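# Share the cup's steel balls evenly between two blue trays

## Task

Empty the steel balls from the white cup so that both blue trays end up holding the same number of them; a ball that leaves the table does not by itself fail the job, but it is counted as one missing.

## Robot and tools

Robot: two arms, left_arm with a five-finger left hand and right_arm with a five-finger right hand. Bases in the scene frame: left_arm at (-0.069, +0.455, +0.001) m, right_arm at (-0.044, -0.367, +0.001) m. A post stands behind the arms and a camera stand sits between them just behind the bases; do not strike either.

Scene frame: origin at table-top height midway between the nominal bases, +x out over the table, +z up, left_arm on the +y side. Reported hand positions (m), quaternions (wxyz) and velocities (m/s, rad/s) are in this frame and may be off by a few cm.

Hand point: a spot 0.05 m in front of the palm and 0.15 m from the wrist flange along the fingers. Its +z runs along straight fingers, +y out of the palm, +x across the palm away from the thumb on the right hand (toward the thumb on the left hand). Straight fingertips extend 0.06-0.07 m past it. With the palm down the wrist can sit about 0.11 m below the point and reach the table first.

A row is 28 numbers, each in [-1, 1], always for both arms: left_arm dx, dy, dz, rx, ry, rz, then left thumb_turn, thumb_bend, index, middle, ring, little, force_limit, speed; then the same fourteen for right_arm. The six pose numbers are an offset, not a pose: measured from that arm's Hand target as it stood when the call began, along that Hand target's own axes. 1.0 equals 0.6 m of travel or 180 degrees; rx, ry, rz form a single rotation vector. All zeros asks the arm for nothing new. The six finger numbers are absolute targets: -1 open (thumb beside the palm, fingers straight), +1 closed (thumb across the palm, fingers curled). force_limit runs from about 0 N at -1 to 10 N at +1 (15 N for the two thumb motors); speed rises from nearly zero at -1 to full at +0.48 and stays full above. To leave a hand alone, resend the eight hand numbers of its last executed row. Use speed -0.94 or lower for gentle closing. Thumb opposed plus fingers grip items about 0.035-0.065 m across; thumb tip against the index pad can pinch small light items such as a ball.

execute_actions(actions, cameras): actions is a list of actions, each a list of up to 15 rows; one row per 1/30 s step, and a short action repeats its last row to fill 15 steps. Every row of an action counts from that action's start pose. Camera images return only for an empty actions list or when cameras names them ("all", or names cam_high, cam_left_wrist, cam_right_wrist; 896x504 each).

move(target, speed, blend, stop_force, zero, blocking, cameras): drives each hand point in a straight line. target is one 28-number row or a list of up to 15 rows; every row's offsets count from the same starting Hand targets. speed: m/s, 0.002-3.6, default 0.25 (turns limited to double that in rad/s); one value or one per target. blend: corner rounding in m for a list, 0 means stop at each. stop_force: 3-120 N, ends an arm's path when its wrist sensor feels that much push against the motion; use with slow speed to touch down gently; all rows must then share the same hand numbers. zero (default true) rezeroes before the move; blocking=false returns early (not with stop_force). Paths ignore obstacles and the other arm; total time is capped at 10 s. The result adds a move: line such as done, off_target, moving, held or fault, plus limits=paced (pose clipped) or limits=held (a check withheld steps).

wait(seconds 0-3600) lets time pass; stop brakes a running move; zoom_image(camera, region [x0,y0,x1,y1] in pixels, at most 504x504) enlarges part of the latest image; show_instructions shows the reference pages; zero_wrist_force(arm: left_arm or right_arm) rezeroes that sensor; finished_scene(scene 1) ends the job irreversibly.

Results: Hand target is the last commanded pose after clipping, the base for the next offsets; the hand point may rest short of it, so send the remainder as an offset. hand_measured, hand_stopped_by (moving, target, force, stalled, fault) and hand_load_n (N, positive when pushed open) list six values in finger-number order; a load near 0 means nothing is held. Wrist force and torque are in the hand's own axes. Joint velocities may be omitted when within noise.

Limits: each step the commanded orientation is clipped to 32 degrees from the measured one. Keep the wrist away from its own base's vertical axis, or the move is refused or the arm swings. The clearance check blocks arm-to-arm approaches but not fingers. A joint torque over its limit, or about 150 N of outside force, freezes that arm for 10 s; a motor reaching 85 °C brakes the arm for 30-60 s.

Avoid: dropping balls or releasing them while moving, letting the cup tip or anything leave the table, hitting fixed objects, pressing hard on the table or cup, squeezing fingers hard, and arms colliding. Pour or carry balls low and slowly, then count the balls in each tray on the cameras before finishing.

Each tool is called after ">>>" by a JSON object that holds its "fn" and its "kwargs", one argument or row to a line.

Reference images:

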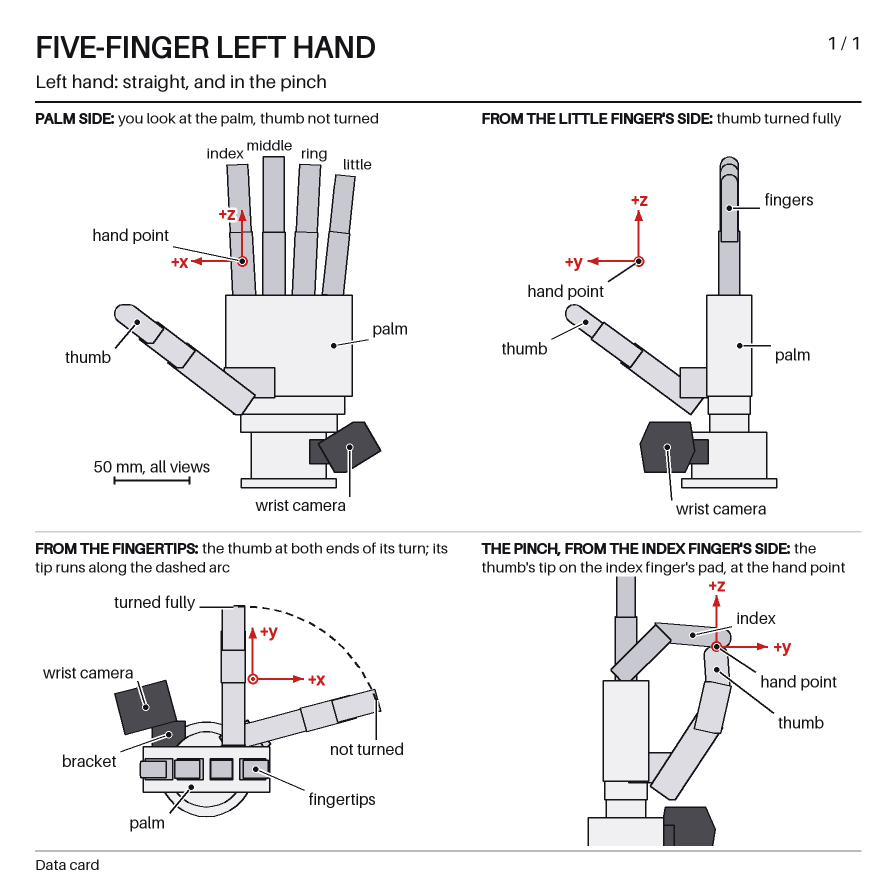

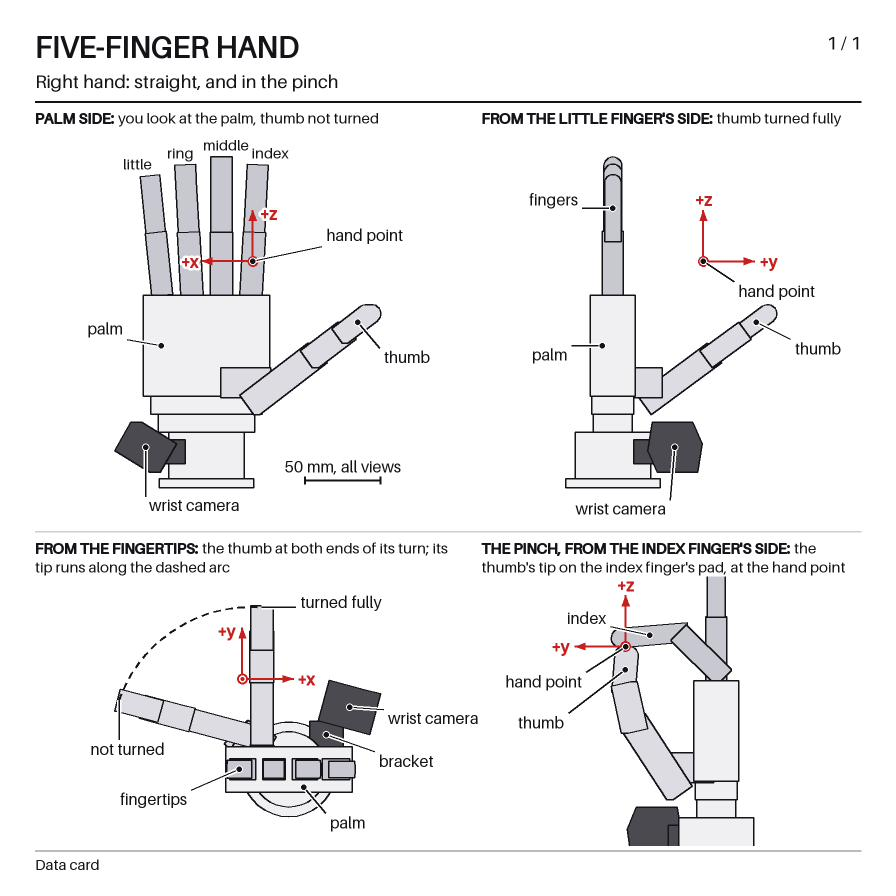

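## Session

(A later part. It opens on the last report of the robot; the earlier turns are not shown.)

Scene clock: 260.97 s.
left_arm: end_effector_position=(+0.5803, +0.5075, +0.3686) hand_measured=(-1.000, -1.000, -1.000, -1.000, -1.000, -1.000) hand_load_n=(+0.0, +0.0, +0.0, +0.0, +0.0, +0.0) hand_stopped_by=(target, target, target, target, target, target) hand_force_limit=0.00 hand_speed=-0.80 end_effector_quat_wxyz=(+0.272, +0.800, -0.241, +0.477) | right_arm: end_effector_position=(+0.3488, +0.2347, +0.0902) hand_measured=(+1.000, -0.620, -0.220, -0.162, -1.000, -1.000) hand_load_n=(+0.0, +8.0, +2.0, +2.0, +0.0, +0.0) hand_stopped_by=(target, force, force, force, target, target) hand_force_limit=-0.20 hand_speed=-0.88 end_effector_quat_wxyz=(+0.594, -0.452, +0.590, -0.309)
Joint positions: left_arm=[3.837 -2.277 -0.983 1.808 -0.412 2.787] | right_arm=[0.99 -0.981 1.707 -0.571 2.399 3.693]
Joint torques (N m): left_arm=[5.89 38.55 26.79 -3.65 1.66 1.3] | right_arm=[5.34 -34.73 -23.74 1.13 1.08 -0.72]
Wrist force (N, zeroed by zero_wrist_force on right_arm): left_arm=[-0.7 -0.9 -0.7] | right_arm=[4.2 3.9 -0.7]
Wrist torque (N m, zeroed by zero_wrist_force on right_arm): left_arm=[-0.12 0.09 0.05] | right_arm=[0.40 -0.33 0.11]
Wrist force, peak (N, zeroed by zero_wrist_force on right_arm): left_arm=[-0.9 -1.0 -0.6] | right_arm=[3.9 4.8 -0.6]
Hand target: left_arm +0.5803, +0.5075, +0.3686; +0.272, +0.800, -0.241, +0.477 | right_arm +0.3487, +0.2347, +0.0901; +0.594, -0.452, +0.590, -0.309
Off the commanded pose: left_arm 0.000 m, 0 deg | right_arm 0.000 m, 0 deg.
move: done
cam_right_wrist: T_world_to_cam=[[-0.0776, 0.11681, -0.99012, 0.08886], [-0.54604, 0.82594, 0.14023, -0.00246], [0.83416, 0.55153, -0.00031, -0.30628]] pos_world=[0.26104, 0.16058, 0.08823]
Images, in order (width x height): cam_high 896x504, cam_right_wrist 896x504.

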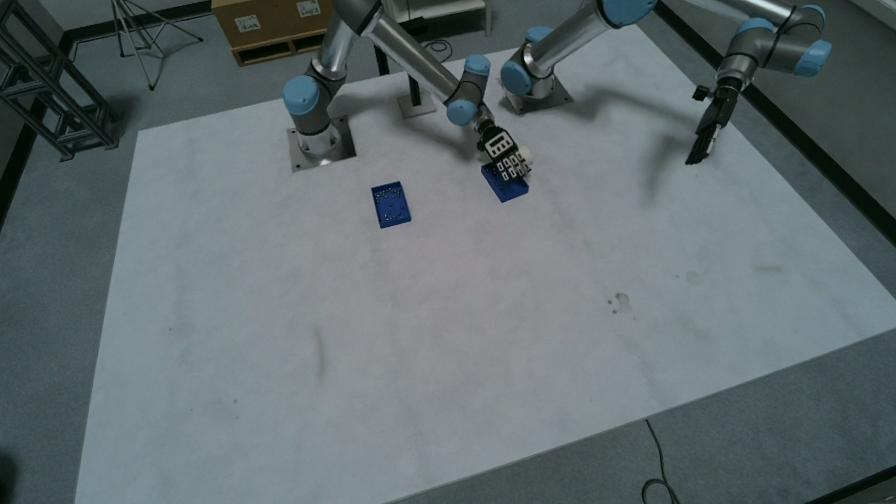

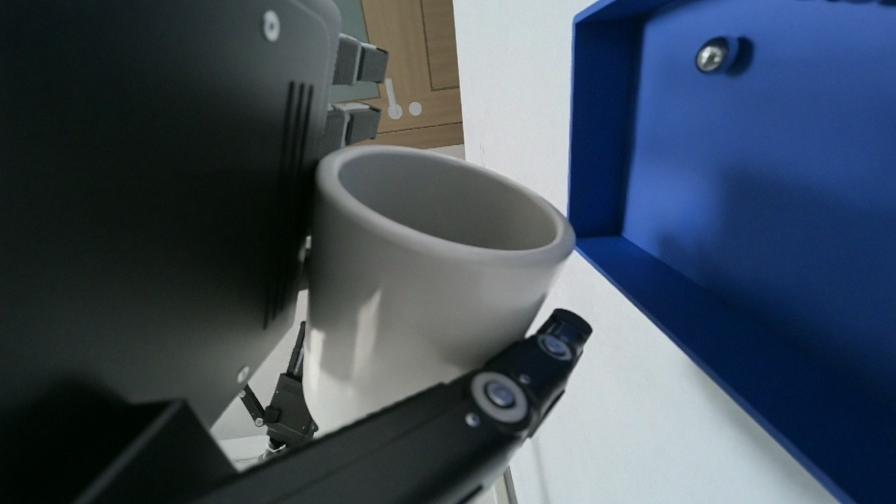

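>>> {"fn": "move", "kwargs": {
  "target": [0,0,0,0,0,0,-1,-1,-1,-1,-1,-1,0,-0.8,-0.025,-0.1883,-0.0292,0,0,-0.6389,1,0.25,0.15,0.2,-1,-1,-0.2,-0.88],
  "speed": 0.3
}}

>>> {"fn": "move", "kwargs": {
  "target": [0,0,0,0,0,0,-1,-1,-1,-1,-1,-1,0,-0.8,-0.1787,0.306,-0.1047,0.05525,0,-0.0058,1,0.25,0.15,0.2,-1,-1,-0.2,-0.88],
  "speed": 0.25,
  "cameras": ["cam_right_wrist", "cam_high"]
}}

>>> {"fn": "zoom_image", "kwargs": {
  "camera": "cam_high",
  "region": [360, 140, 540, 240]
}}

Scene clock: 268.17 s.
left_arm: end_effector_position=(+0.5803, +0.5075, +0.3686) hand_measured=(-1.000, -1.000, -1.000, -1.000, -1.000, -1.000) hand_load_n=(+0.0, +0.0, +0.0, +0.0, +0.0, +0.0) hand_stopped_by=(target, target, target, target, target, target) hand_force_limit=0.00 hand_speed=-0.80 end_effector_quat_wxyz=(+0.272, +0.800, -0.241, +0.477) | right_arm: end_effector_position=(+0.3486, +0.2001, +0.2000) hand_measured=(+1.000, -0.620, -0.220, -0.162, -1.000, -1.000) hand_load_n=(+1.0, +7.0, +3.0, +2.5, +0.0, +0.0) hand_stopped_by=(target, force, force, force, target, target) hand_force_limit=-0.20 hand_speed=-0.88 end_effector_quat_wxyz=(-0.058, +0.740, +0.065, +0.667)
Joint positions: left_arm=[3.837 -2.277 -0.983 1.808 -0.412 2.787] | right_arm=[1.092 -0.962 1.374 -0.237 2.5 1.712]
Joint torques (N m): left_arm=[5.63 38.98 27.34 -3.73 1.68 1.21] | right_arm=[-5.6 -57.24 -10.79 0.83 -0.58 -1.45]
Wrist force (N, zeroed by zero_wrist_force on right_arm): left_arm=[-0.7 -0.8 -0.6] | right_arm=[0.3 -0.2 -0.4]
Wrist torque (N m, zeroed by zero_wrist_force on right_arm): left_arm=[-0.11 0.09 0.04] | right_arm=[-0.10 0.02 -0.17]
Wrist force, peak (N, zeroed by zero_wrist_force on right_arm): left_arm=[-0.9 -0.9 -0.8] | right_arm=[4.8 4.8 -0.5]
Hand target: left_arm +0.5803, +0.5075, +0.3686; +0.272, +0.800, -0.241, +0.477 | right_arm +0.3486, +0.2000, +0.2001; -0.058, +0.740, +0.065, +0.667
Off the commanded pose: left_arm 0.000 m, 0 deg | right_arm 0.000 m, 0 deg.
move: done

Scene clock: 269.57 s.
left_arm: end_effector_position=(+0.5803, +0.5075, +0.3686) hand_measured=(-1.000, -1.000, -1.000, -1.000, -1.000, -1.000) hand_load_n=(+0.0, +0.0, +0.0, +0.0, +0.0, +0.0) hand_stopped_by=(target, target, target, target, target, target) hand_force_limit=0.00 hand_speed=-0.80 end_effector_quat_wxyz=(+0.272, +0.800, -0.241, +0.477) | right_arm: end_effector_position=(+0.3080, +0.0064, +0.1000) hand_measured=(+1.000, -0.620, -0.220, -0.162, -1.000, -1.000) hand_load_n=(+1.0, +7.0, +3.0, +2.5, +0.0, +0.0) hand_stopped_by=(target, force, force, force, target, target) hand_force_limit=-0.20 hand_speed=-0.88 end_effector_quat_wxyz=(-0.116, +0.732, +0.129, +0.659)
Joint positions: left_arm=[3.837 -2.277 -0.983 1.808 -0.412 2.787] | right_arm=[0.889 -1.296 2.236 -0.816 2.127 1.636]
Joint torques (N m): left_arm=[6.05 38.93 27.08 -3.85 1.73 1.28] | right_arm=[-0.54 -20.07 -4.12 -2.38 -0.9 1.93]
Wrist force (N, zeroed by zero_wrist_force on right_arm): left_arm=[-0.8 -0.7 -0.6] | right_arm=[0.5 -0.1 -0.8]
Wrist torque (N m, zeroed by zero_wrist_force on right_arm): left_arm=[-0.08 0.10 0.03] | right_arm=[-0.03 -0.03 -0.04]
Wrist force, peak (N, zeroed by zero_wrist_force on right_arm): left_arm=[-0.9 -0.9 -0.6] | right_arm=[-0.6 2.5 -1.8]
Hand target: left_arm +0.5803, +0.5075, +0.3686; +0.272, +0.800, -0.241, +0.477 | right_arm +0.3080, +0.0064, +0.1000; -0.116, +0.732, +0.129, +0.659
Off the commanded pose: left_arm 0.000 m, 0 deg | right_arm 0.000 m, 0 deg.
move: done
cam_right_wrist: T_world_to_cam=[[0.39921, -0.86783, 0.29581, -0.14707], [-0.36436, -0.44622, -0.81739, 0.21041], [0.84135, 0.21853, -0.49434, -0.09705]] pos_world=[0.21703, -0.01253, 0.16751]
Images, in order (width x height): cam_high 896x504, cam_right_wrist 896x504.

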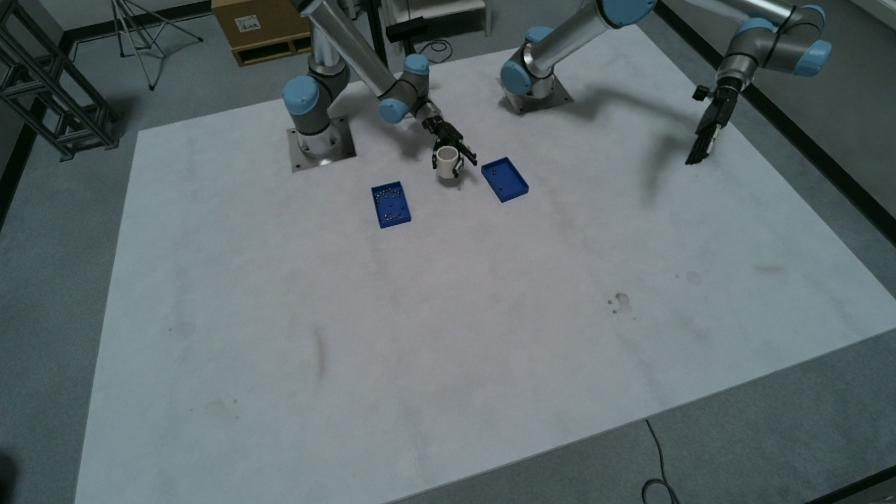

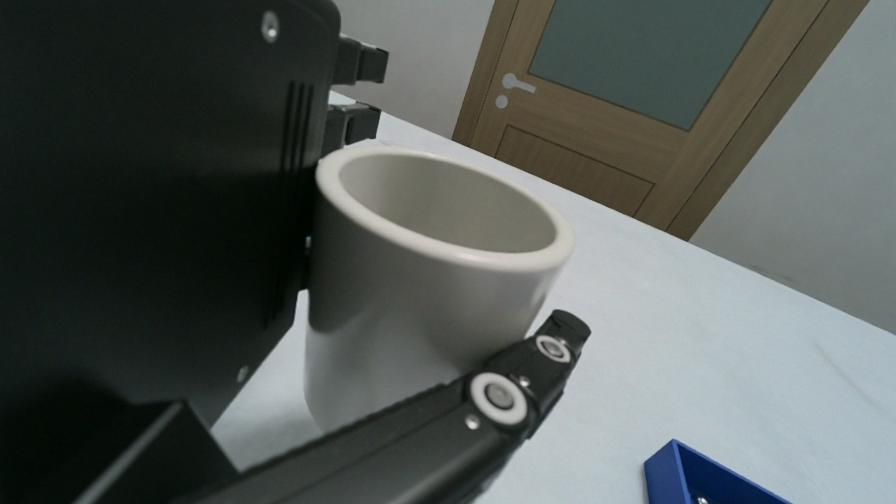

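Scaled by 2.800 from the camera's image (finer frame: 1280x720).

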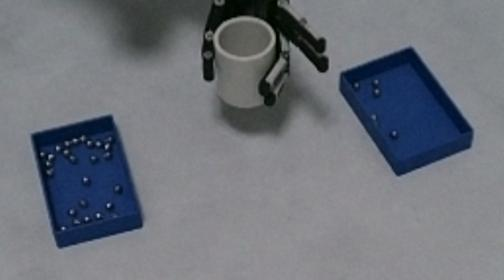

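>>> {"fn": "move", "kwargs": {
  "target": [0,0,0,0,0,0,-1,-1,-1,-1,-1,-1,0,-0.8,-0.1094,0,0.0115,0,0,0,1,0.25,0.15,0.2,-1,-1,-0.2,-0.88],
  "speed": 0.15
}}

>>> {"fn": "move", "kwargs": {
  "target": [0,0,0,0,0,0,-1,-1,-1,-1,-1,-1,0,-0.8,-0.0166,0,0.0017,0,0,0,1,0.25,0.15,0.2,-1,-1,-0.2,-0.88],
  "speed": 0.01,
  "stop_force": 3,
  "cameras": ["cam_right_wrist"]
}}

Scene clock: 271.90 s.
left_arm: end_effector_position=(+0.5803, +0.5075, +0.3686) hand_measured=(-1.000, -1.000, -1.000, -1.000, -1.000, -1.000) hand_load_n=(+0.0, -0.5, +0.0, +0.0, +0.0, +0.0) hand_stopped_by=(target, target, target, target, target, target) hand_force_limit=0.00 hand_speed=-0.80 end_effector_quat_wxyz=(+0.272, +0.800, -0.241, +0.477) | right_arm: end_effector_position=(+0.3079, +0.0064, +0.0340) hand_measured=(+1.000, -0.620, -0.220, -0.162, -1.000, -1.000) hand_load_n=(+1.0, +7.0, +3.0, +2.5, +0.0, +0.0) hand_stopped_by=(target, force, force, force, target, target) hand_force_limit=-0.20 hand_speed=-0.88 end_effector_quat_wxyz=(-0.116, +0.732, +0.129, +0.659)
Joint positions: left_arm=[3.837 -2.277 -0.983 1.808 -0.412 2.787] | right_arm=[0.889 -1.124 2.266 -1.019 2.127 1.636]
Joint torques (N m): left_arm=[7.02 38.8 26.66 -3.69 1.71 1.09] | right_arm=[-11.01 -21.73 -18.32 -2.03 -1.07 -0.89]
Wrist force (N, zeroed by zero_wrist_force on right_arm): left_arm=[-0.7 -0.6 -0.4] | right_arm=[0.4 -0.1 -0.6]
Wrist torque (N m, zeroed by zero_wrist_force on right_arm): left_arm=[-0.09 0.11 0.03] | right_arm=[-0.03 -0.04 -0.04]
Wrist force, peak (N, zeroed by zero_wrist_force on right_arm): left_arm=[-0.9 -1.1 -0.6] | right_arm=[2.1 0.1 -1.0]
Hand target: left_arm +0.5803, +0.5075, +0.3686; +0.272, +0.800, -0.241, +0.477 | right_arm +0.3080, +0.0064, +0.0340; -0.116, +0.732, +0.129, +0.659
Off the commanded pose: left_arm 0.000 m, 0 deg | right_arm 0.000 m, 0 deg.
move: done

Scene clock: 273.27 s.
left_arm: end_effector_position=(+0.5803, +0.5075, +0.3686) hand_measured=(-1.000, -1.000, -1.000, -1.000, -1.000, -1.000) hand_load_n=(+0.0, +0.0, +0.0, +0.0, +0.0, +0.0) hand_stopped_by=(target, target, target, target, target, target) hand_force_limit=0.00 hand_speed=-0.80 end_effector_quat_wxyz=(+0.272, +0.800, -0.241, +0.477) | right_arm: end_effector_position=(+0.3080, +0.0065, +0.0314) hand_measured=(+1.000, -0.620, -0.220, -0.162, -1.000, -1.000) hand_load_n=(+0.5, +6.5, +3.0, +3.0, +0.0, +0.0) hand_stopped_by=(target, force, force, force, target, target) hand_force_limit=-0.20 hand_speed=-0.88 end_effector_quat_wxyz=(-0.116, +0.732, +0.129, +0.659)
Joint positions: left_arm=[3.837 -2.277 -0.983 1.808 -0.412 2.787] | right_arm=[0.889 -1.117 2.267 -1.027 2.127 1.636]
Joint torques (N m): left_arm=[5.81 38.9 26.67 -3.55 1.8 1.29] | right_arm=[-10.59 -40.18 -17.48 -0.53 -0.59 1.25]
Wrist force (N, zeroed by zero_wrist_force on right_arm): left_arm=[-0.5 -0.9 -0.5] | right_arm=[0.5 0.1 -0.6]
Wrist torque (N m, zeroed by zero_wrist_force on right_arm): left_arm=[-0.11 0.07 0.05] | right_arm=[0.00 0.01 -0.03]
Wrist force, peak (N, zeroed by zero_wrist_force on right_arm): left_arm=[-0.9 -0.9 -0.5] | right_arm=[5.2 1.8 0.8]
Hand target: left_arm +0.5803, +0.5075, +0.3686; +0.272, +0.800, -0.241, +0.477 | right_arm +0.3080, +0.0065, +0.0314; -0.116, +0.732, +0.129, +0.659 (not the last commanded pose)
Off the commanded pose: left_arm 0.000 m, 0 deg | right_arm 0.007 m, 0 deg.
move: contact (right_arm)
cam_right_wrist: T_world_to_cam=[[0.39929, -0.86782, 0.29572, -0.12667], [-0.36417, -0.44614, -0.81752, 0.15427], [0.8414, 0.21874, -0.49417, -0.13106]] pos_world=[0.21703, -0.01243, 0.09881]

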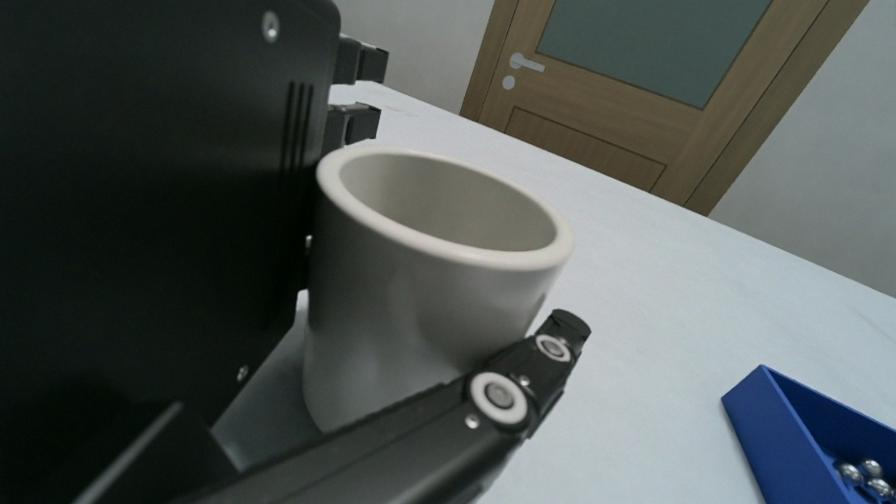

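>>> {"fn": "move", "kwargs": {
  "target": [0,0,0,0,0,0,-1,-1,-1,-1,-1,-1,0,-0.8,-0.0012,0,0.0001,0,0,0,1,0.25,0.15,0.2,-1,-1,-0.2,-0.88],
  "speed": 0.01
}}

>>> {"fn": "move", "kwargs": {
  "target": [0,0,0,0,0,0,-1,-1,-1,-1,-1,-1,0,-0.8,0,0,0,0,0,0,1,-0.9,0.15,0.2,-1,-1,-0.2,-0.8]
}}

>>> {"fn": "move", "kwargs": {
  "target": [0,0,0,0,0,0,-1,-1,-1,-1,-1,-1,0,-0.8,0,0,0,0,0,0,1,-1,-1,-1,-1,-1,-0.2,-0.6],
  "cameras": ["cam_right_wrist"]
}}

Scene clock: 275.13 s.
left_arm: end_effector_position=(+0.5803, +0.5075, +0.3686) hand_measured=(-1.000, -1.000, -1.000, -1.000, -1.000, -1.000) hand_load_n=(+0.0, +0.0, +0.0, +0.0, +0.5, +0.0) hand_stopped_by=(target, target, target, target, target, target) hand_force_limit=0.00 hand_speed=-0.80 end_effector_quat_wxyz=(+0.272, +0.800, -0.241, +0.477) | right_arm: end_effector_position=(+0.3080, +0.0066, +0.0308) hand_measured=(+1.000, -0.620, -0.220, -0.162, -1.000, -1.000) hand_load_n=(+0.0, +6.5, +2.5, +3.5, +0.0, +0.0) hand_stopped_by=(target, force, force, force, target, target) hand_force_limit=-0.20 hand_speed=-0.88 end_effector_quat_wxyz=(-0.116, +0.732, +0.129, +0.659)
Joint positions: left_arm=[3.837 -2.277 -0.983 1.808 -0.412 2.787] | right_arm=[0.889 -1.115 2.267 -1.03 2.127 1.636]
Joint torques (N m): left_arm=[5.98 38.68 27 -3.68 1.65 1.2] | right_arm=[-5.57 -17.31 1.73 2.33 0.06 1.43]
Wrist force (N, zeroed by zero_wrist_force on right_arm): left_arm=[-0.5 -0.9 -0.5] | right_arm=[7.6 2.8 1.5]
Wrist torque (N m, zeroed by zero_wrist_force on right_arm): left_arm=[-0.12 0.07 0.05] | right_arm=[0.07 -0.25 0.24]
Wrist force, peak (N, zeroed by zero_wrist_force on right_arm): left_arm=[-0.8 -0.9 -0.7] | right_arm=[7.8 2.7 1.6]
Hand target: left_arm +0.5803, +0.5075, +0.3686; +0.272, +0.800, -0.241, +0.477 | right_arm +0.3080, +0.0065, +0.0307; -0.116, +0.732, +0.129, +0.659
Off the commanded pose: left_arm 0.000 m, 0 deg | right_arm 0.000 m, 0 deg.
move: done

Scene clock: 276.37 s.
left_arm: end_effector_position=(+0.5803, +0.5075, +0.3686) hand_measured=(-1.000, -1.000, -1.000, -1.000, -1.000, -1.000) hand_load_n=(+0.0, +0.0, +0.0, +0.5, -0.5, +0.0) hand_stopped_by=(target, target, target, target, target, target) hand_force_limit=0.00 hand_speed=-0.80 end_effector_quat_wxyz=(+0.272, +0.800, -0.241, +0.477) | right_arm: end_effector_position=(+0.3080, +0.0065, +0.0307) hand_measured=(+1.000, -0.900, -0.220, -0.162, -1.000, -1.000) hand_load_n=(+0.5, +0.0, +0.5, +0.0, +0.0, +0.0) hand_stopped_by=(target, target, force, force, target, target) hand_force_limit=-0.20 hand_speed=-0.80 end_effector_quat_wxyz=(-0.116, +0.732, +0.129, +0.659)
Joint positions: left_arm=[3.837 -2.277 -0.983 1.808 -0.412 2.787] | right_arm=[0.889 -1.115 2.267 -1.029 2.127 1.636]
Joint torques (N m): left_arm=[5.47 39.17 27 -3.6 1.77 1.06] | right_arm=[2.59 -22.78 -9.15 -2.74 0.89 1.65]
Wrist force (N, zeroed by zero_wrist_force on right_arm): left_arm=[-0.6 -0.8 -0.5] | right_arm=[2.6 -0.1 -0.5]
Wrist torque (N m, zeroed by zero_wrist_force on right_arm): left_arm=[-0.11 0.08 0.05] | right_arm=[-0.03 -0.10 0.00]
Wrist force, peak (N, zeroed by zero_wrist_force on right_arm): left_arm=[-0.8 -1.0 -0.5] | right_arm=[8.1 2.8 1.7]
Hand target: left_arm +0.5803, +0.5075, +0.3686; +0.272, +0.800, -0.241, +0.477 | right_arm +0.3080, +0.0065, +0.0307; -0.116, +0.732, +0.129, +0.659
Off the commanded pose: left_arm 0.000 m, 0 deg | right_arm 0.000 m, 0 deg.
move: done

Scene clock: 277.40 s.
left_arm: end_effector_position=(+0.5803, +0.5075, +0.3686) hand_measured=(-1.000, -1.000, -1.000, -1.000, -1.000, -1.000) hand_load_n=(+0.0, +0.0, +0.0, +0.0, +0.0, +0.0) hand_stopped_by=(target, target, target, target, target, target) hand_force_limit=0.00 hand_speed=-0.80 end_effector_quat_wxyz=(+0.272, +0.800, -0.241, +0.477) | right_arm: end_effector_position=(+0.3080, +0.0065, +0.0307) hand_measured=(+1.000, -1.000, -1.000, -1.000, -1.000, -1.000) hand_load_n=(+0.0, +0.0, +0.0, +0.0, +0.0, +0.0) hand_stopped_by=(target, target, target, target, target, target) hand_force_limit=-0.20 hand_speed=-0.60 end_effector_quat_wxyz=(-0.116, +0.732, +0.129, +0.659)
Joint positions: left_arm=[3.837 -2.277 -0.983 1.808 -0.412 2.787] | right_arm=[0.889 -1.115 2.267 -1.029 2.127 1.636]
Joint torques (N m): left_arm=[6.42 38.94 26.32 -3.49 1.75 1.3] | right_arm=[8.45 -29.35 -14.97 -2.78 0.77 1.44]
Wrist force (N, zeroed by zero_wrist_force on right_arm): left_arm=[-0.8 -0.8 -0.5] | right_arm=[2.6 0.0 -1.1]
Wrist torque (N m, zeroed by zero_wrist_force on right_arm): left_arm=[-0.11 0.11 0.04] | right_arm=[-0.01 -0.10 0.00]
Wrist force, peak (N, zeroed by zero_wrist_force on right_arm): left_arm=[-0.7 -1.1 -0.6] | right_arm=[2.9 -0.2 -0.7]
Hand target: left_arm +0.5803, +0.5075, +0.3686; +0.272, +0.800, -0.241, +0.477 | right_arm +0.3080, +0.0065, +0.0307; -0.116, +0.732, +0.129, +0.659
Off the commanded pose: left_arm 0.000 m, 0 deg | right_arm 0.000 m, 0 deg.
move: done
cam_right_wrist: T_world_to_cam=[[0.39929, -0.86782, 0.29572, -0.12646], [-0.36417, -0.44614, -0.81752, 0.1537], [0.8414, 0.21874, -0.49417, -0.13141]] pos_world=[0.21703, -0.01243, 0.09811]

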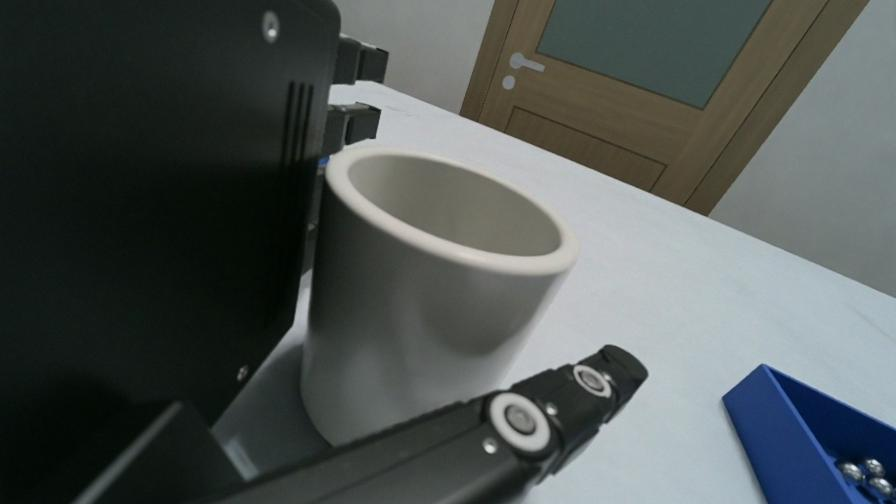

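>>> {"fn": "move", "kwargs": {
  "target": [
    [0,0,0,0,0,0,-1,-1,-1,-1,-1,-1,0,-0.8,-0.0123,0,-0.1177,0,0,0,1,-1,-1,-1,-1,-1,-0.2,-0.6],
    [0,0,0,0,0,0,-1,-1,-1,-1,-1,-1,0,-0.8,0.2694,0,-0.1474,0,0,0,1,-1,-1,-1,-1,-1,-0.2,-0.6]
  ],
  "speed": 0.12,
  "blend": 0.01,
  "cameras": ["cam_right_wrist"]
}}

Scene clock: 280.90 s.
left_arm: end_effector_position=(+0.5803, +0.5075, +0.3686) hand_measured=(-1.000, -1.000, -1.000, -1.000, -1.000, -1.000) hand_load_n=(+0.0, +0.0, +0.0, +0.0, +0.0, +0.0) hand_stopped_by=(target, target, target, target, target, target) hand_force_limit=0.00 hand_speed=-0.80 end_effector_quat_wxyz=(+0.272, +0.800, -0.241, +0.477) | right_arm: end_effector_position=(+0.2412, -0.0178, +0.2007) hand_measured=(+1.000, -1.000, -1.000, -1.000, -1.000, -1.000) hand_load_n=(+0.5, +0.0, +0.0, +0.0, +0.0, +0.0) hand_stopped_by=(target, target, target, target, target, target) hand_force_limit=-0.20 hand_speed=-0.60 end_effector_quat_wxyz=(-0.116, +0.732, +0.129, +0.659)
Joint positions: left_arm=[3.837 -2.277 -0.983 1.808 -0.412 2.787] | right_arm=[1.022 -1.591 2.224 -0.498 2.258 1.657]
Joint torques (N m): left_arm=[6.41 38.69 27.83 -3.71 1.59 1.29] | right_arm=[8.15 -13.33 -11.9 -0.13 0.36 0.52]
Wrist force (N, zeroed by zero_wrist_force on right_arm): left_arm=[-0.7 -0.9 -0.6] | right_arm=[2.3 0.3 -1.0]
Wrist torque (N m, zeroed by zero_wrist_force on right_arm): left_arm=[-0.11 0.09 0.04] | right_arm=[-0.01 -0.03 -0.10]
Wrist force, peak (N, zeroed by zero_wrist_force on right_arm): left_arm=[-0.9 -1.0 -0.7] | right_arm=[3.7 0.2 -0.7]
Hand target: left_arm +0.5803, +0.5075, +0.3686; +0.272, +0.800, -0.241, +0.477 | right_arm +0.2412, -0.0178, +0.2007; -0.116, +0.732, +0.129, +0.659
Off the commanded pose: left_arm 0.000 m, 0 deg | right_arm 0.000 m, 0 deg.
move: done
cam_right_wrist: T_world_to_cam=[[0.39923, -0.86792, 0.29552, -0.17118], [-0.36412, -0.4459, -0.81767, 0.2575], [0.84145, 0.21883, -0.49404, 0.0141]] pos_world=[0.15023, -0.03683, 0.26811]

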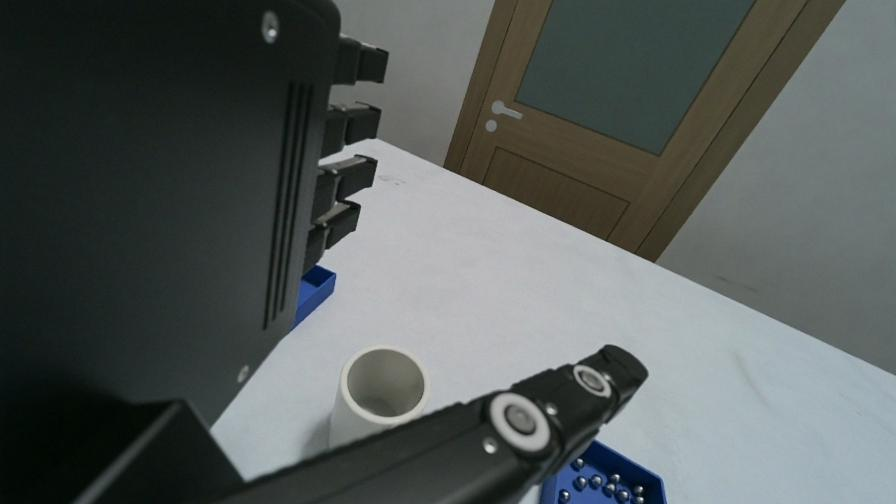

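>>> {"fn": "move", "kwargs": {
  "target": [0,0,0,0,0,0,-1,-1,-1,-1,-1,-1,0,-0.8,0,0,0,0,0,0,0.62,-0.25,0.14,-1,-1,-1,-0.4,-0.3],
  "cameras": ["cam_right_wrist"]
}}

>>> {"fn": "zoom_image", "kwargs": {
  "camera": "cam_right_wrist",
  "region": [300, 150, 650, 400]
}}

Scene clock: 299.77 s.
left_arm: end_effector_position=(+0.5803, +0.5075, +0.3686) hand_measured=(-1.000, -1.000, -1.000, -1.000, -1.000, -1.000) hand_load_n=(+0.0, +0.0, +0.0, +0.0, +0.0, +0.0) hand_stopped_by=(target, target, target, target, target, target) hand_force_limit=0.00 hand_speed=-0.80 end_effector_quat_wxyz=(+0.272, +0.800, -0.241, +0.477) | right_arm: end_effector_position=(+0.2412, -0.0178, +0.2007) hand_measured=(+0.620, -0.250, +0.140, -1.000, -1.000, -1.000) hand_load_n=(+0.0, +0.0, +0.0, +0.0, +0.0, +0.0) hand_stopped_by=(target, target, target, target, target, target) hand_force_limit=-0.40 hand_speed=-0.30 end_effector_quat_wxyz=(-0.116, +0.732, +0.129, +0.659)
Joint positions: left_arm=[3.837 -2.277 -0.983 1.808 -0.412 2.787] | right_arm=[1.022 -1.591 2.224 -0.498 2.258 1.657]
Joint torques (N m): left_arm=[6.13 39.15 27.18 -3.62 1.54 1.3] | right_arm=[8.44 -26.38 -9.61 1.32 -0.41 -1.17]
Wrist force (N, zeroed by zero_wrist_force on right_arm): left_arm=[-0.7 -1.0 -0.7] | right_arm=[2.2 0.2 -0.8]
Wrist torque (N m, zeroed by zero_wrist_force on right_arm): left_arm=[-0.12 0.09 0.04] | right_arm=[-0.04 -0.03 -0.10]
Wrist force, peak (N, zeroed by zero_wrist_force on right_arm): left_arm=[-1.0 -0.9 -0.7] | right_arm=[2.4 0.4 -1.1]
Hand target: left_arm +0.5803, +0.5075, +0.3686; +0.272, +0.800, -0.241, +0.477 | right_arm +0.2412, -0.0178, +0.2007; -0.116, +0.732, +0.129, +0.659
Off the commanded pose: left_arm 0.000 m, 0 deg | right_arm 0.000 m, 0 deg.
move: done
cam_right_wrist: T_world_to_cam=[[0.39933, -0.86781, 0.2957, -0.17124], [-0.3641, -0.44612, -0.81756, 0.25746], [0.84141, 0.21882, -0.49412, 0.01413]] pos_world=[0.15023, -0.03683, 0.26811]

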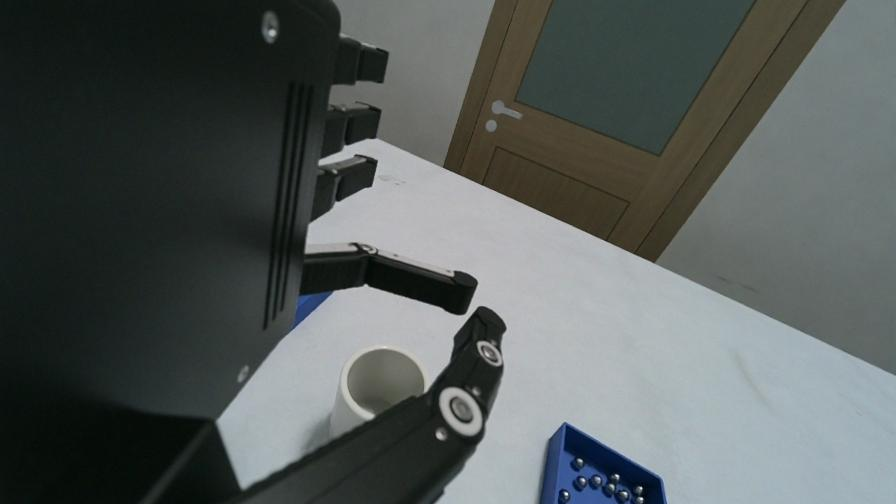

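Scaled by 1.440 from the camera's image (finer frame: 1280x720).

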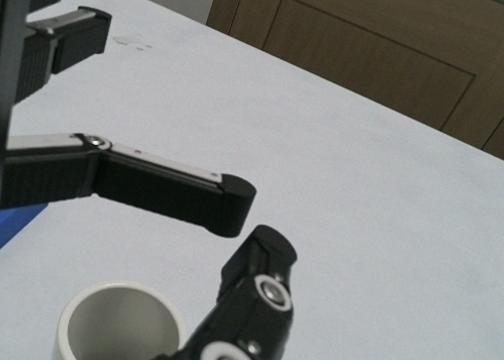

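>>> {"fn": "move", "kwargs": {
  "target": [0,0,0,0,0,0,-1,-1,-1,-1,-1,-1,0,-0.8,-0.0983,0.2882,0.0312,-0.2539,0.0913,0.5333,0.55,-0.25,-0.15,-1,-1,-1,-0.4,-0.3],
  "speed": 0.2,
  "cameras": ["cam_right_wrist", "cam_high"]
}}

Scene clock: 310.97 s.
left_arm: end_effector_position=(+0.5803, +0.5075, +0.3686) hand_measured=(-1.000, -1.000, -1.000, -1.000, -1.000, -1.000) hand_load_n=(+0.0, +0.0, +0.0, +0.0, +0.0, +0.0) hand_stopped_by=(target, target, target, target, target, target) hand_force_limit=0.00 hand_speed=-0.80 end_effector_quat_wxyz=(+0.272, +0.800, -0.241, +0.477) | right_arm: end_effector_position=(+0.3120, -0.1761, +0.1401) hand_measured=(+0.550, -0.250, -0.150, -1.000, -1.000, -1.000) hand_load_n=(+0.0, +0.0, +0.0, +0.0, +0.0, +0.0) hand_stopped_by=(target, target, target, target, target, target) hand_force_limit=-0.40 hand_speed=-0.30 end_effector_quat_wxyz=(+0.308, -0.484, +0.691, -0.440)
Joint positions: left_arm=[3.837 -2.277 -0.983 1.808 -0.412 2.787] | right_arm=[0.457 -1.651 2.199 0.054 2.299 3.57]
Joint torques (N m): left_arm=[5.33 40.08 27.88 -3.74 1.7 1.34] | right_arm=[2.91 -3.81 -23.97 -1.43 0.92 0.78]
Wrist force (N, zeroed by zero_wrist_force on right_arm): left_arm=[-0.9 -0.9 -0.4] | right_arm=[3.1 1.9 -0.3]
Wrist torque (N m, zeroed by zero_wrist_force on right_arm): left_arm=[-0.13 0.13 0.03] | right_arm=[0.37 -0.27 0.08]
Wrist force, peak (N, zeroed by zero_wrist_force on right_arm): left_arm=[-0.9 -1.0 -0.7] | right_arm=[3.6 2.1 0.0]
Hand target: left_arm +0.5803, +0.5075, +0.3686; +0.272, +0.800, -0.241, +0.477 | right_arm +0.3120, -0.1761, +0.1400; +0.308, -0.484, +0.691, -0.440
Off the commanded pose: left_arm 0.000 m, 0 deg | right_arm 0.000 m, 0 deg.
move: done
cam_right_wrist: T_world_to_cam=[[-0.44103, -0.16116, -0.8829, 0.23277], [-0.168, 0.98118, -0.09518, 0.25209], [0.88163, 0.10635, -0.45981, -0.07788]] pos_world=[0.21367, -0.20155, 0.19369]
Images, in order (width x height): cam_high 896x504, cam_right_wrist 896x504.

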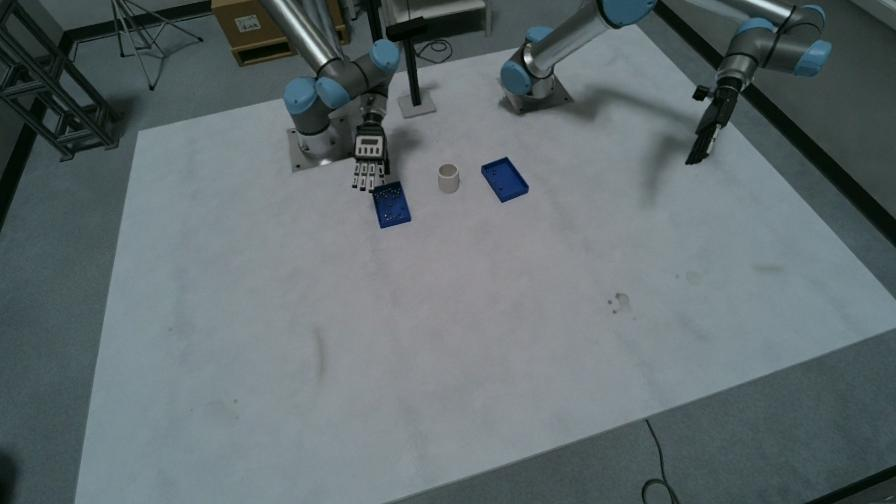

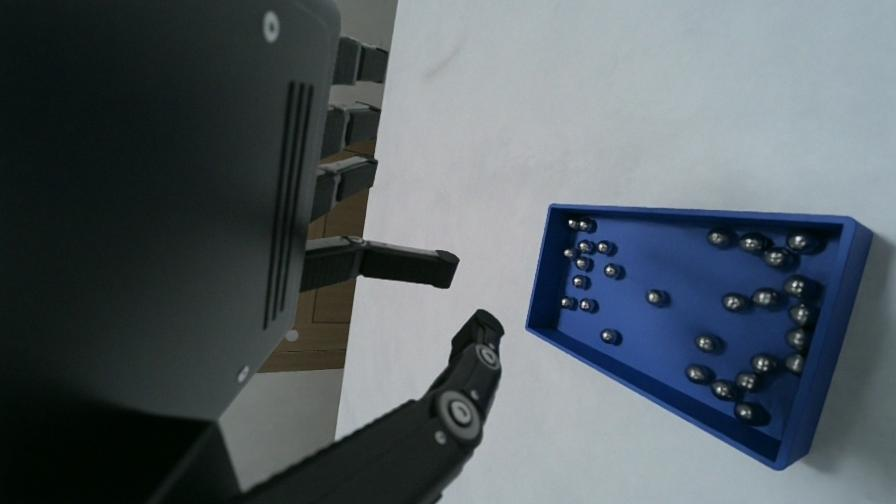

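>>> {"fn": "zoom_image", "kwargs": {
  "camera": "cam_right_wrist",
  "region": [530, 195, 700, 365]
}}

>>> {"fn": "zoom_image", "kwargs": {
  "camera": "cam_right_wrist",
  "region": [640, 205, 880, 475]
}}

Scaled by 2.965 from the camera's image (finer frame: 1280x720).

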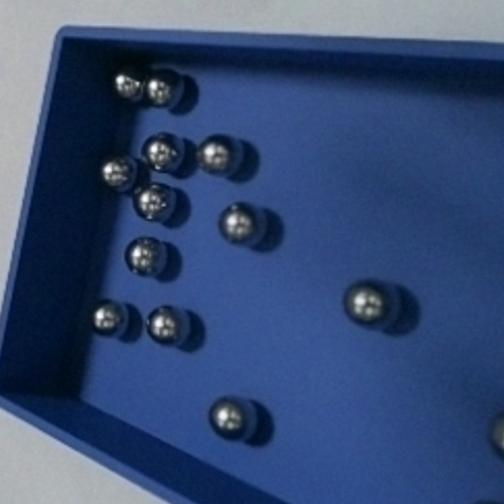

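Scaled by 1.867 from the camera's image (finer frame: 1280x720).

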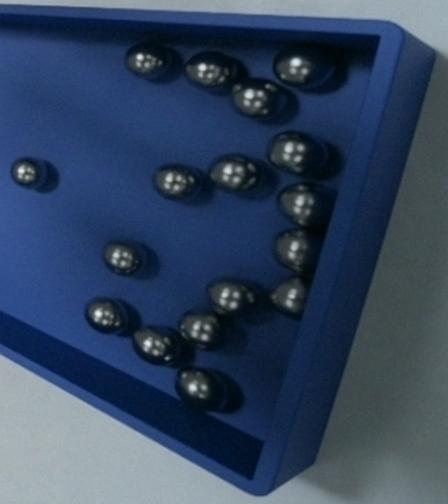

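>>> {"fn": "move", "kwargs": {
  "target": [0,0,0,0,0,0,-1,-1,-1,-1,-1,-1,0,-0.8,0.0077,0.1395,0.0748,0,0,0,0.55,-0.25,0.02,-1,-1,-1,-0.4,-0.3],
  "speed": 0.15,
  "cameras": ["cam_right_wrist"]
}}

>>> {"fn": "zoom_image", "kwargs": {
  "camera": "cam_right_wrist",
  "region": [400, 200, 640, 380]
}}

Scene clock: 319.37 s.
left_arm: end_effector_position=(+0.5803, +0.5075, +0.3686) hand_measured=(-1.000, -1.000, -1.000, -1.000, -1.000, -1.000) hand_load_n=(+0.0, +0.0, +0.0, +0.0, +0.0, +0.0) hand_stopped_by=(target, target, target, target, target, target) hand_force_limit=0.00 hand_speed=-0.80 end_effector_quat_wxyz=(+0.272, +0.800, -0.241, +0.477) | right_arm: end_effector_position=(+0.3154, -0.1823, +0.0452) hand_measured=(+0.550, -0.250, +0.020, -1.000, -1.000, -1.000) hand_load_n=(+0.0, +0.0, +0.0, +0.0, +0.0, +0.0) hand_stopped_by=(target, target, target, target, target, target) hand_force_limit=-0.40 hand_speed=-0.30 end_effector_quat_wxyz=(+0.308, -0.484, +0.691, -0.440)
Joint positions: left_arm=[3.837 -2.277 -0.983 1.808 -0.412 2.787] | right_arm=[0.428 -1.475 2.336 -0.274 2.275 3.549]
Joint torques (N m): left_arm=[4.9 38.65 26.55 -3.46 1.7 1.25] | right_arm=[9.37 -13.03 -16.38 -1.49 1.97 1.79]
Wrist force (N, zeroed by zero_wrist_force on right_arm): left_arm=[-0.8 -0.8 -0.5] | right_arm=[3.4 1.8 -0.3]
Wrist torque (N m, zeroed by zero_wrist_force on right_arm): left_arm=[-0.10 0.11 0.03] | right_arm=[0.31 -0.30 0.11]
Wrist force, peak (N, zeroed by zero_wrist_force on right_arm): left_arm=[-0.8 -1.0 -0.7] | right_arm=[3.5 3.4 0.4]
Hand target: left_arm +0.5803, +0.5075, +0.3686; +0.272, +0.800, -0.241, +0.477 | right_arm +0.3154, -0.1822, +0.0452; +0.308, -0.484, +0.691, -0.440
Off the commanded pose: left_arm 0.000 m, 0 deg | right_arm 0.000 m, 0 deg.
move: done
cam_right_wrist: T_world_to_cam=[[-0.44124, -0.1611, -0.88281, 0.14968], [-0.16799, 0.98119, -0.09509, 0.24963], [0.88153, 0.10634, -0.46, -0.12387]] pos_world=[0.21717, -0.20764, 0.09889]

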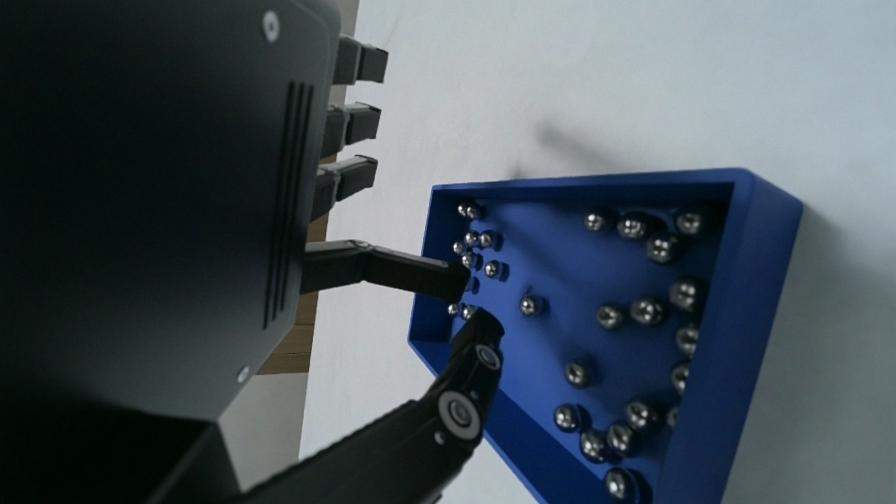

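Scaled by 2.100 from the camera's image (finer frame: 1280x720).

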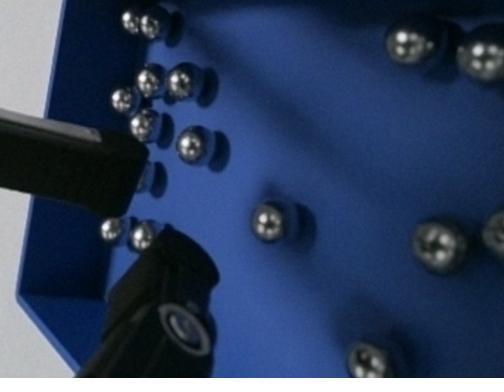

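>>> {"fn": "move", "kwargs": {
  "target": [0,0,0,0,0,0,-1,-1,-1,-1,-1,-1,0,-0.8,0,0.0332,0.0155,0,0,0,0.55,-0.25,0.02,-1,-1,-1,-0.4,-0.3],
  "speed": 0.05,
  "stop_force": 3,
  "cameras": ["cam_right_wrist"]
}}

>>> {"fn": "zoom_image", "kwargs": {
  "camera": "cam_right_wrist",
  "region": [400, 200, 640, 380]
}}

Scene clock: 322.40 s.
left_arm: end_effector_position=(+0.5803, +0.5075, +0.3686) hand_measured=(-1.000, -1.000, -1.000, -1.000, -1.000, -1.000) hand_load_n=(+0.0, +0.0, +0.0, +0.0, +0.0, +0.0) hand_stopped_by=(target, target, target, target, target, target) hand_force_limit=0.00 hand_speed=-0.80 end_effector_quat_wxyz=(+0.272, +0.800, -0.241, +0.477) | right_arm: end_effector_position=(+0.3154, -0.1822, +0.0232) hand_measured=(+0.550, -0.250, +0.020, -1.000, -1.000, -1.000) hand_load_n=(+0.0, +0.0, +0.0, +0.0, +0.0, +0.0) hand_stopped_by=(target, target, target, target, target, target) hand_force_limit=-0.40 hand_speed=-0.30 end_effector_quat_wxyz=(+0.308, -0.484, +0.691, -0.440)
Joint positions: left_arm=[3.837 -2.277 -0.983 1.808 -0.412 2.787] | right_arm=[0.428 -1.418 2.358 -0.352 2.275 3.549]
Joint torques (N m): left_arm=[5.82 39.84 26.47 -3.79 1.49 1.07] | right_arm=[-0.26 -28.6 -18.33 0.1 0.51 -2]
Wrist force (N, zeroed by zero_wrist_force on right_arm): left_arm=[-0.7 -0.9 -0.6] | right_arm=[3.5 1.7 -0.5]
Wrist torque (N m, zeroed by zero_wrist_force on right_arm): left_arm=[-0.12 0.10 0.04] | right_arm=[0.33 -0.34 0.10]
Wrist force, peak (N, zeroed by zero_wrist_force on right_arm): left_arm=[-0.8 -1.0 -0.7] | right_arm=[3.6 2.4 -0.2]
Hand target: left_arm +0.5803, +0.5075, +0.3686; +0.272, +0.800, -0.241, +0.477 | right_arm +0.3154, -0.1822, +0.0232; +0.308, -0.484, +0.691, -0.440
Off the commanded pose: left_arm 0.000 m, 0 deg | right_arm 0.000 m, 0 deg.
move: done
cam_right_wrist: T_world_to_cam=[[-0.44105, -0.16097, -0.88293, 0.13025], [-0.168, 0.9812, -0.09497, 0.24753], [0.88162, 0.10644, -0.4598, -0.134]] pos_world=[0.21717, -0.20764, 0.07689]

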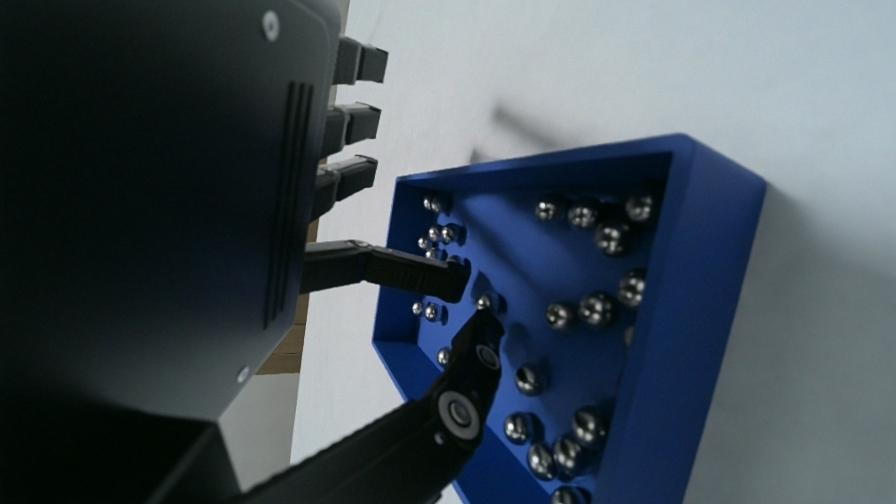

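Scaled by 2.100 from the camera's image (finer frame: 1280x720).

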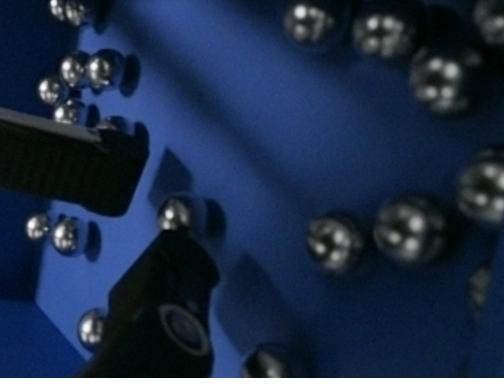

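>>> {"fn": "move", "kwargs": {
  "target": [0,0,0,0,0,0,-1,-1,-1,-1,-1,-1,0,-0.8,0,0.0151,0.0071,0,0,0,0.55,-0.25,0.02,-1,-1,-1,-0.4,-0.3],
  "speed": 0.01,
  "stop_force": 3,
  "cameras": ["cam_right_wrist"]
}}

>>> {"fn": "zoom_image", "kwargs": {
  "camera": "cam_right_wrist",
  "region": [400, 200, 640, 380]
}}

Scene clock: 329.00 s.
left_arm: end_effector_position=(+0.5803, +0.5075, +0.3686) hand_measured=(-1.000, -1.000, -1.000, -1.000, -1.000, -1.000) hand_load_n=(+0.0, +0.0, +0.0, +0.0, +0.0, +0.0) hand_stopped_by=(target, target, target, target, target, target) hand_force_limit=0.00 hand_speed=-0.80 end_effector_quat_wxyz=(+0.272, +0.800, -0.241, +0.477) | right_arm: end_effector_position=(+0.3155, -0.1822, +0.0169) hand_measured=(+0.550, -0.250, +0.020, -1.000, -1.000, -1.000) hand_load_n=(+0.0, +0.0, +0.0, +0.0, +0.0, +0.0) hand_stopped_by=(target, target, target, target, target, target) hand_force_limit=-0.40 hand_speed=-0.30 end_effector_quat_wxyz=(+0.308, -0.484, +0.691, -0.440)
Joint positions: left_arm=[3.837 -2.277 -0.983 1.808 -0.412 2.787] | right_arm=[0.428 -1.4 2.363 -0.375 2.275 3.549]
Joint torques (N m): left_arm=[5.44 38.62 27.51 -3.6 1.63 1.15] | right_arm=[-9.31 -27.94 -16.66 0.48 -0.19 -1.74]
Wrist force (N, zeroed by zero_wrist_force on right_arm): left_arm=[-0.7 -0.8 -0.5] | right_arm=[3.2 -0.2 -1.3]
Wrist torque (N m, zeroed by zero_wrist_force on right_arm): left_arm=[-0.10 0.11 0.04] | right_arm=[0.39 -0.33 0.11]
Wrist force, peak (N, zeroed by zero_wrist_force on right_arm): left_arm=[-0.8 -1.1 -0.5] | right_arm=[4.8 -9.0 -3.7]
Hand target: left_arm +0.5803, +0.5075, +0.3686; +0.272, +0.800, -0.241, +0.477 | right_arm +0.3155, -0.1822, +0.0169; +0.308, -0.484, +0.691, -0.440 (not the last commanded pose)
Off the commanded pose: left_arm 0.000 m, 0 deg | right_arm 0.004 m, 0 deg.
move: contact (right_arm)
cam_right_wrist: T_world_to_cam=[[-0.44105, -0.16097, -0.88293, 0.12469], [-0.168, 0.9812, -0.09497, 0.24693], [0.88162, 0.10644, -0.4598, -0.1369]] pos_world=[0.21717, -0.20764, 0.07059]

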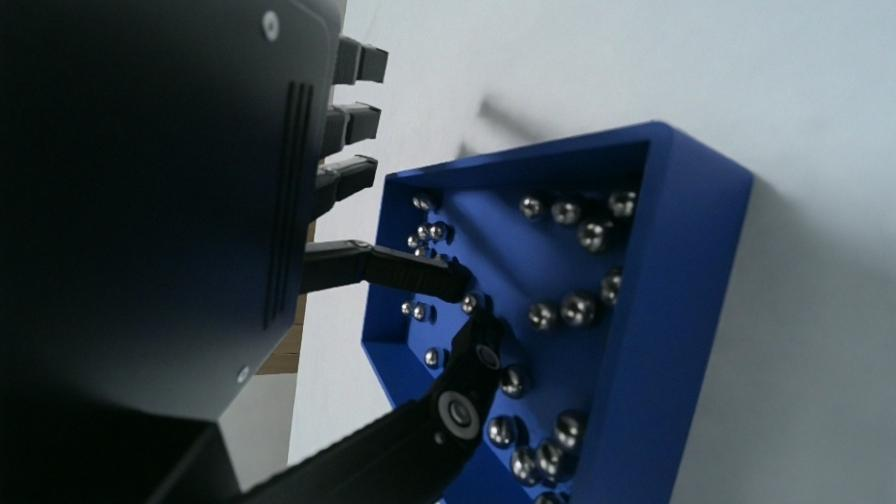

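Scaled by 2.100 from the camera's image (finer frame: 1280x720).

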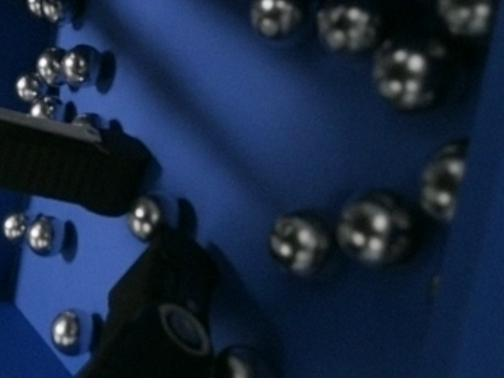

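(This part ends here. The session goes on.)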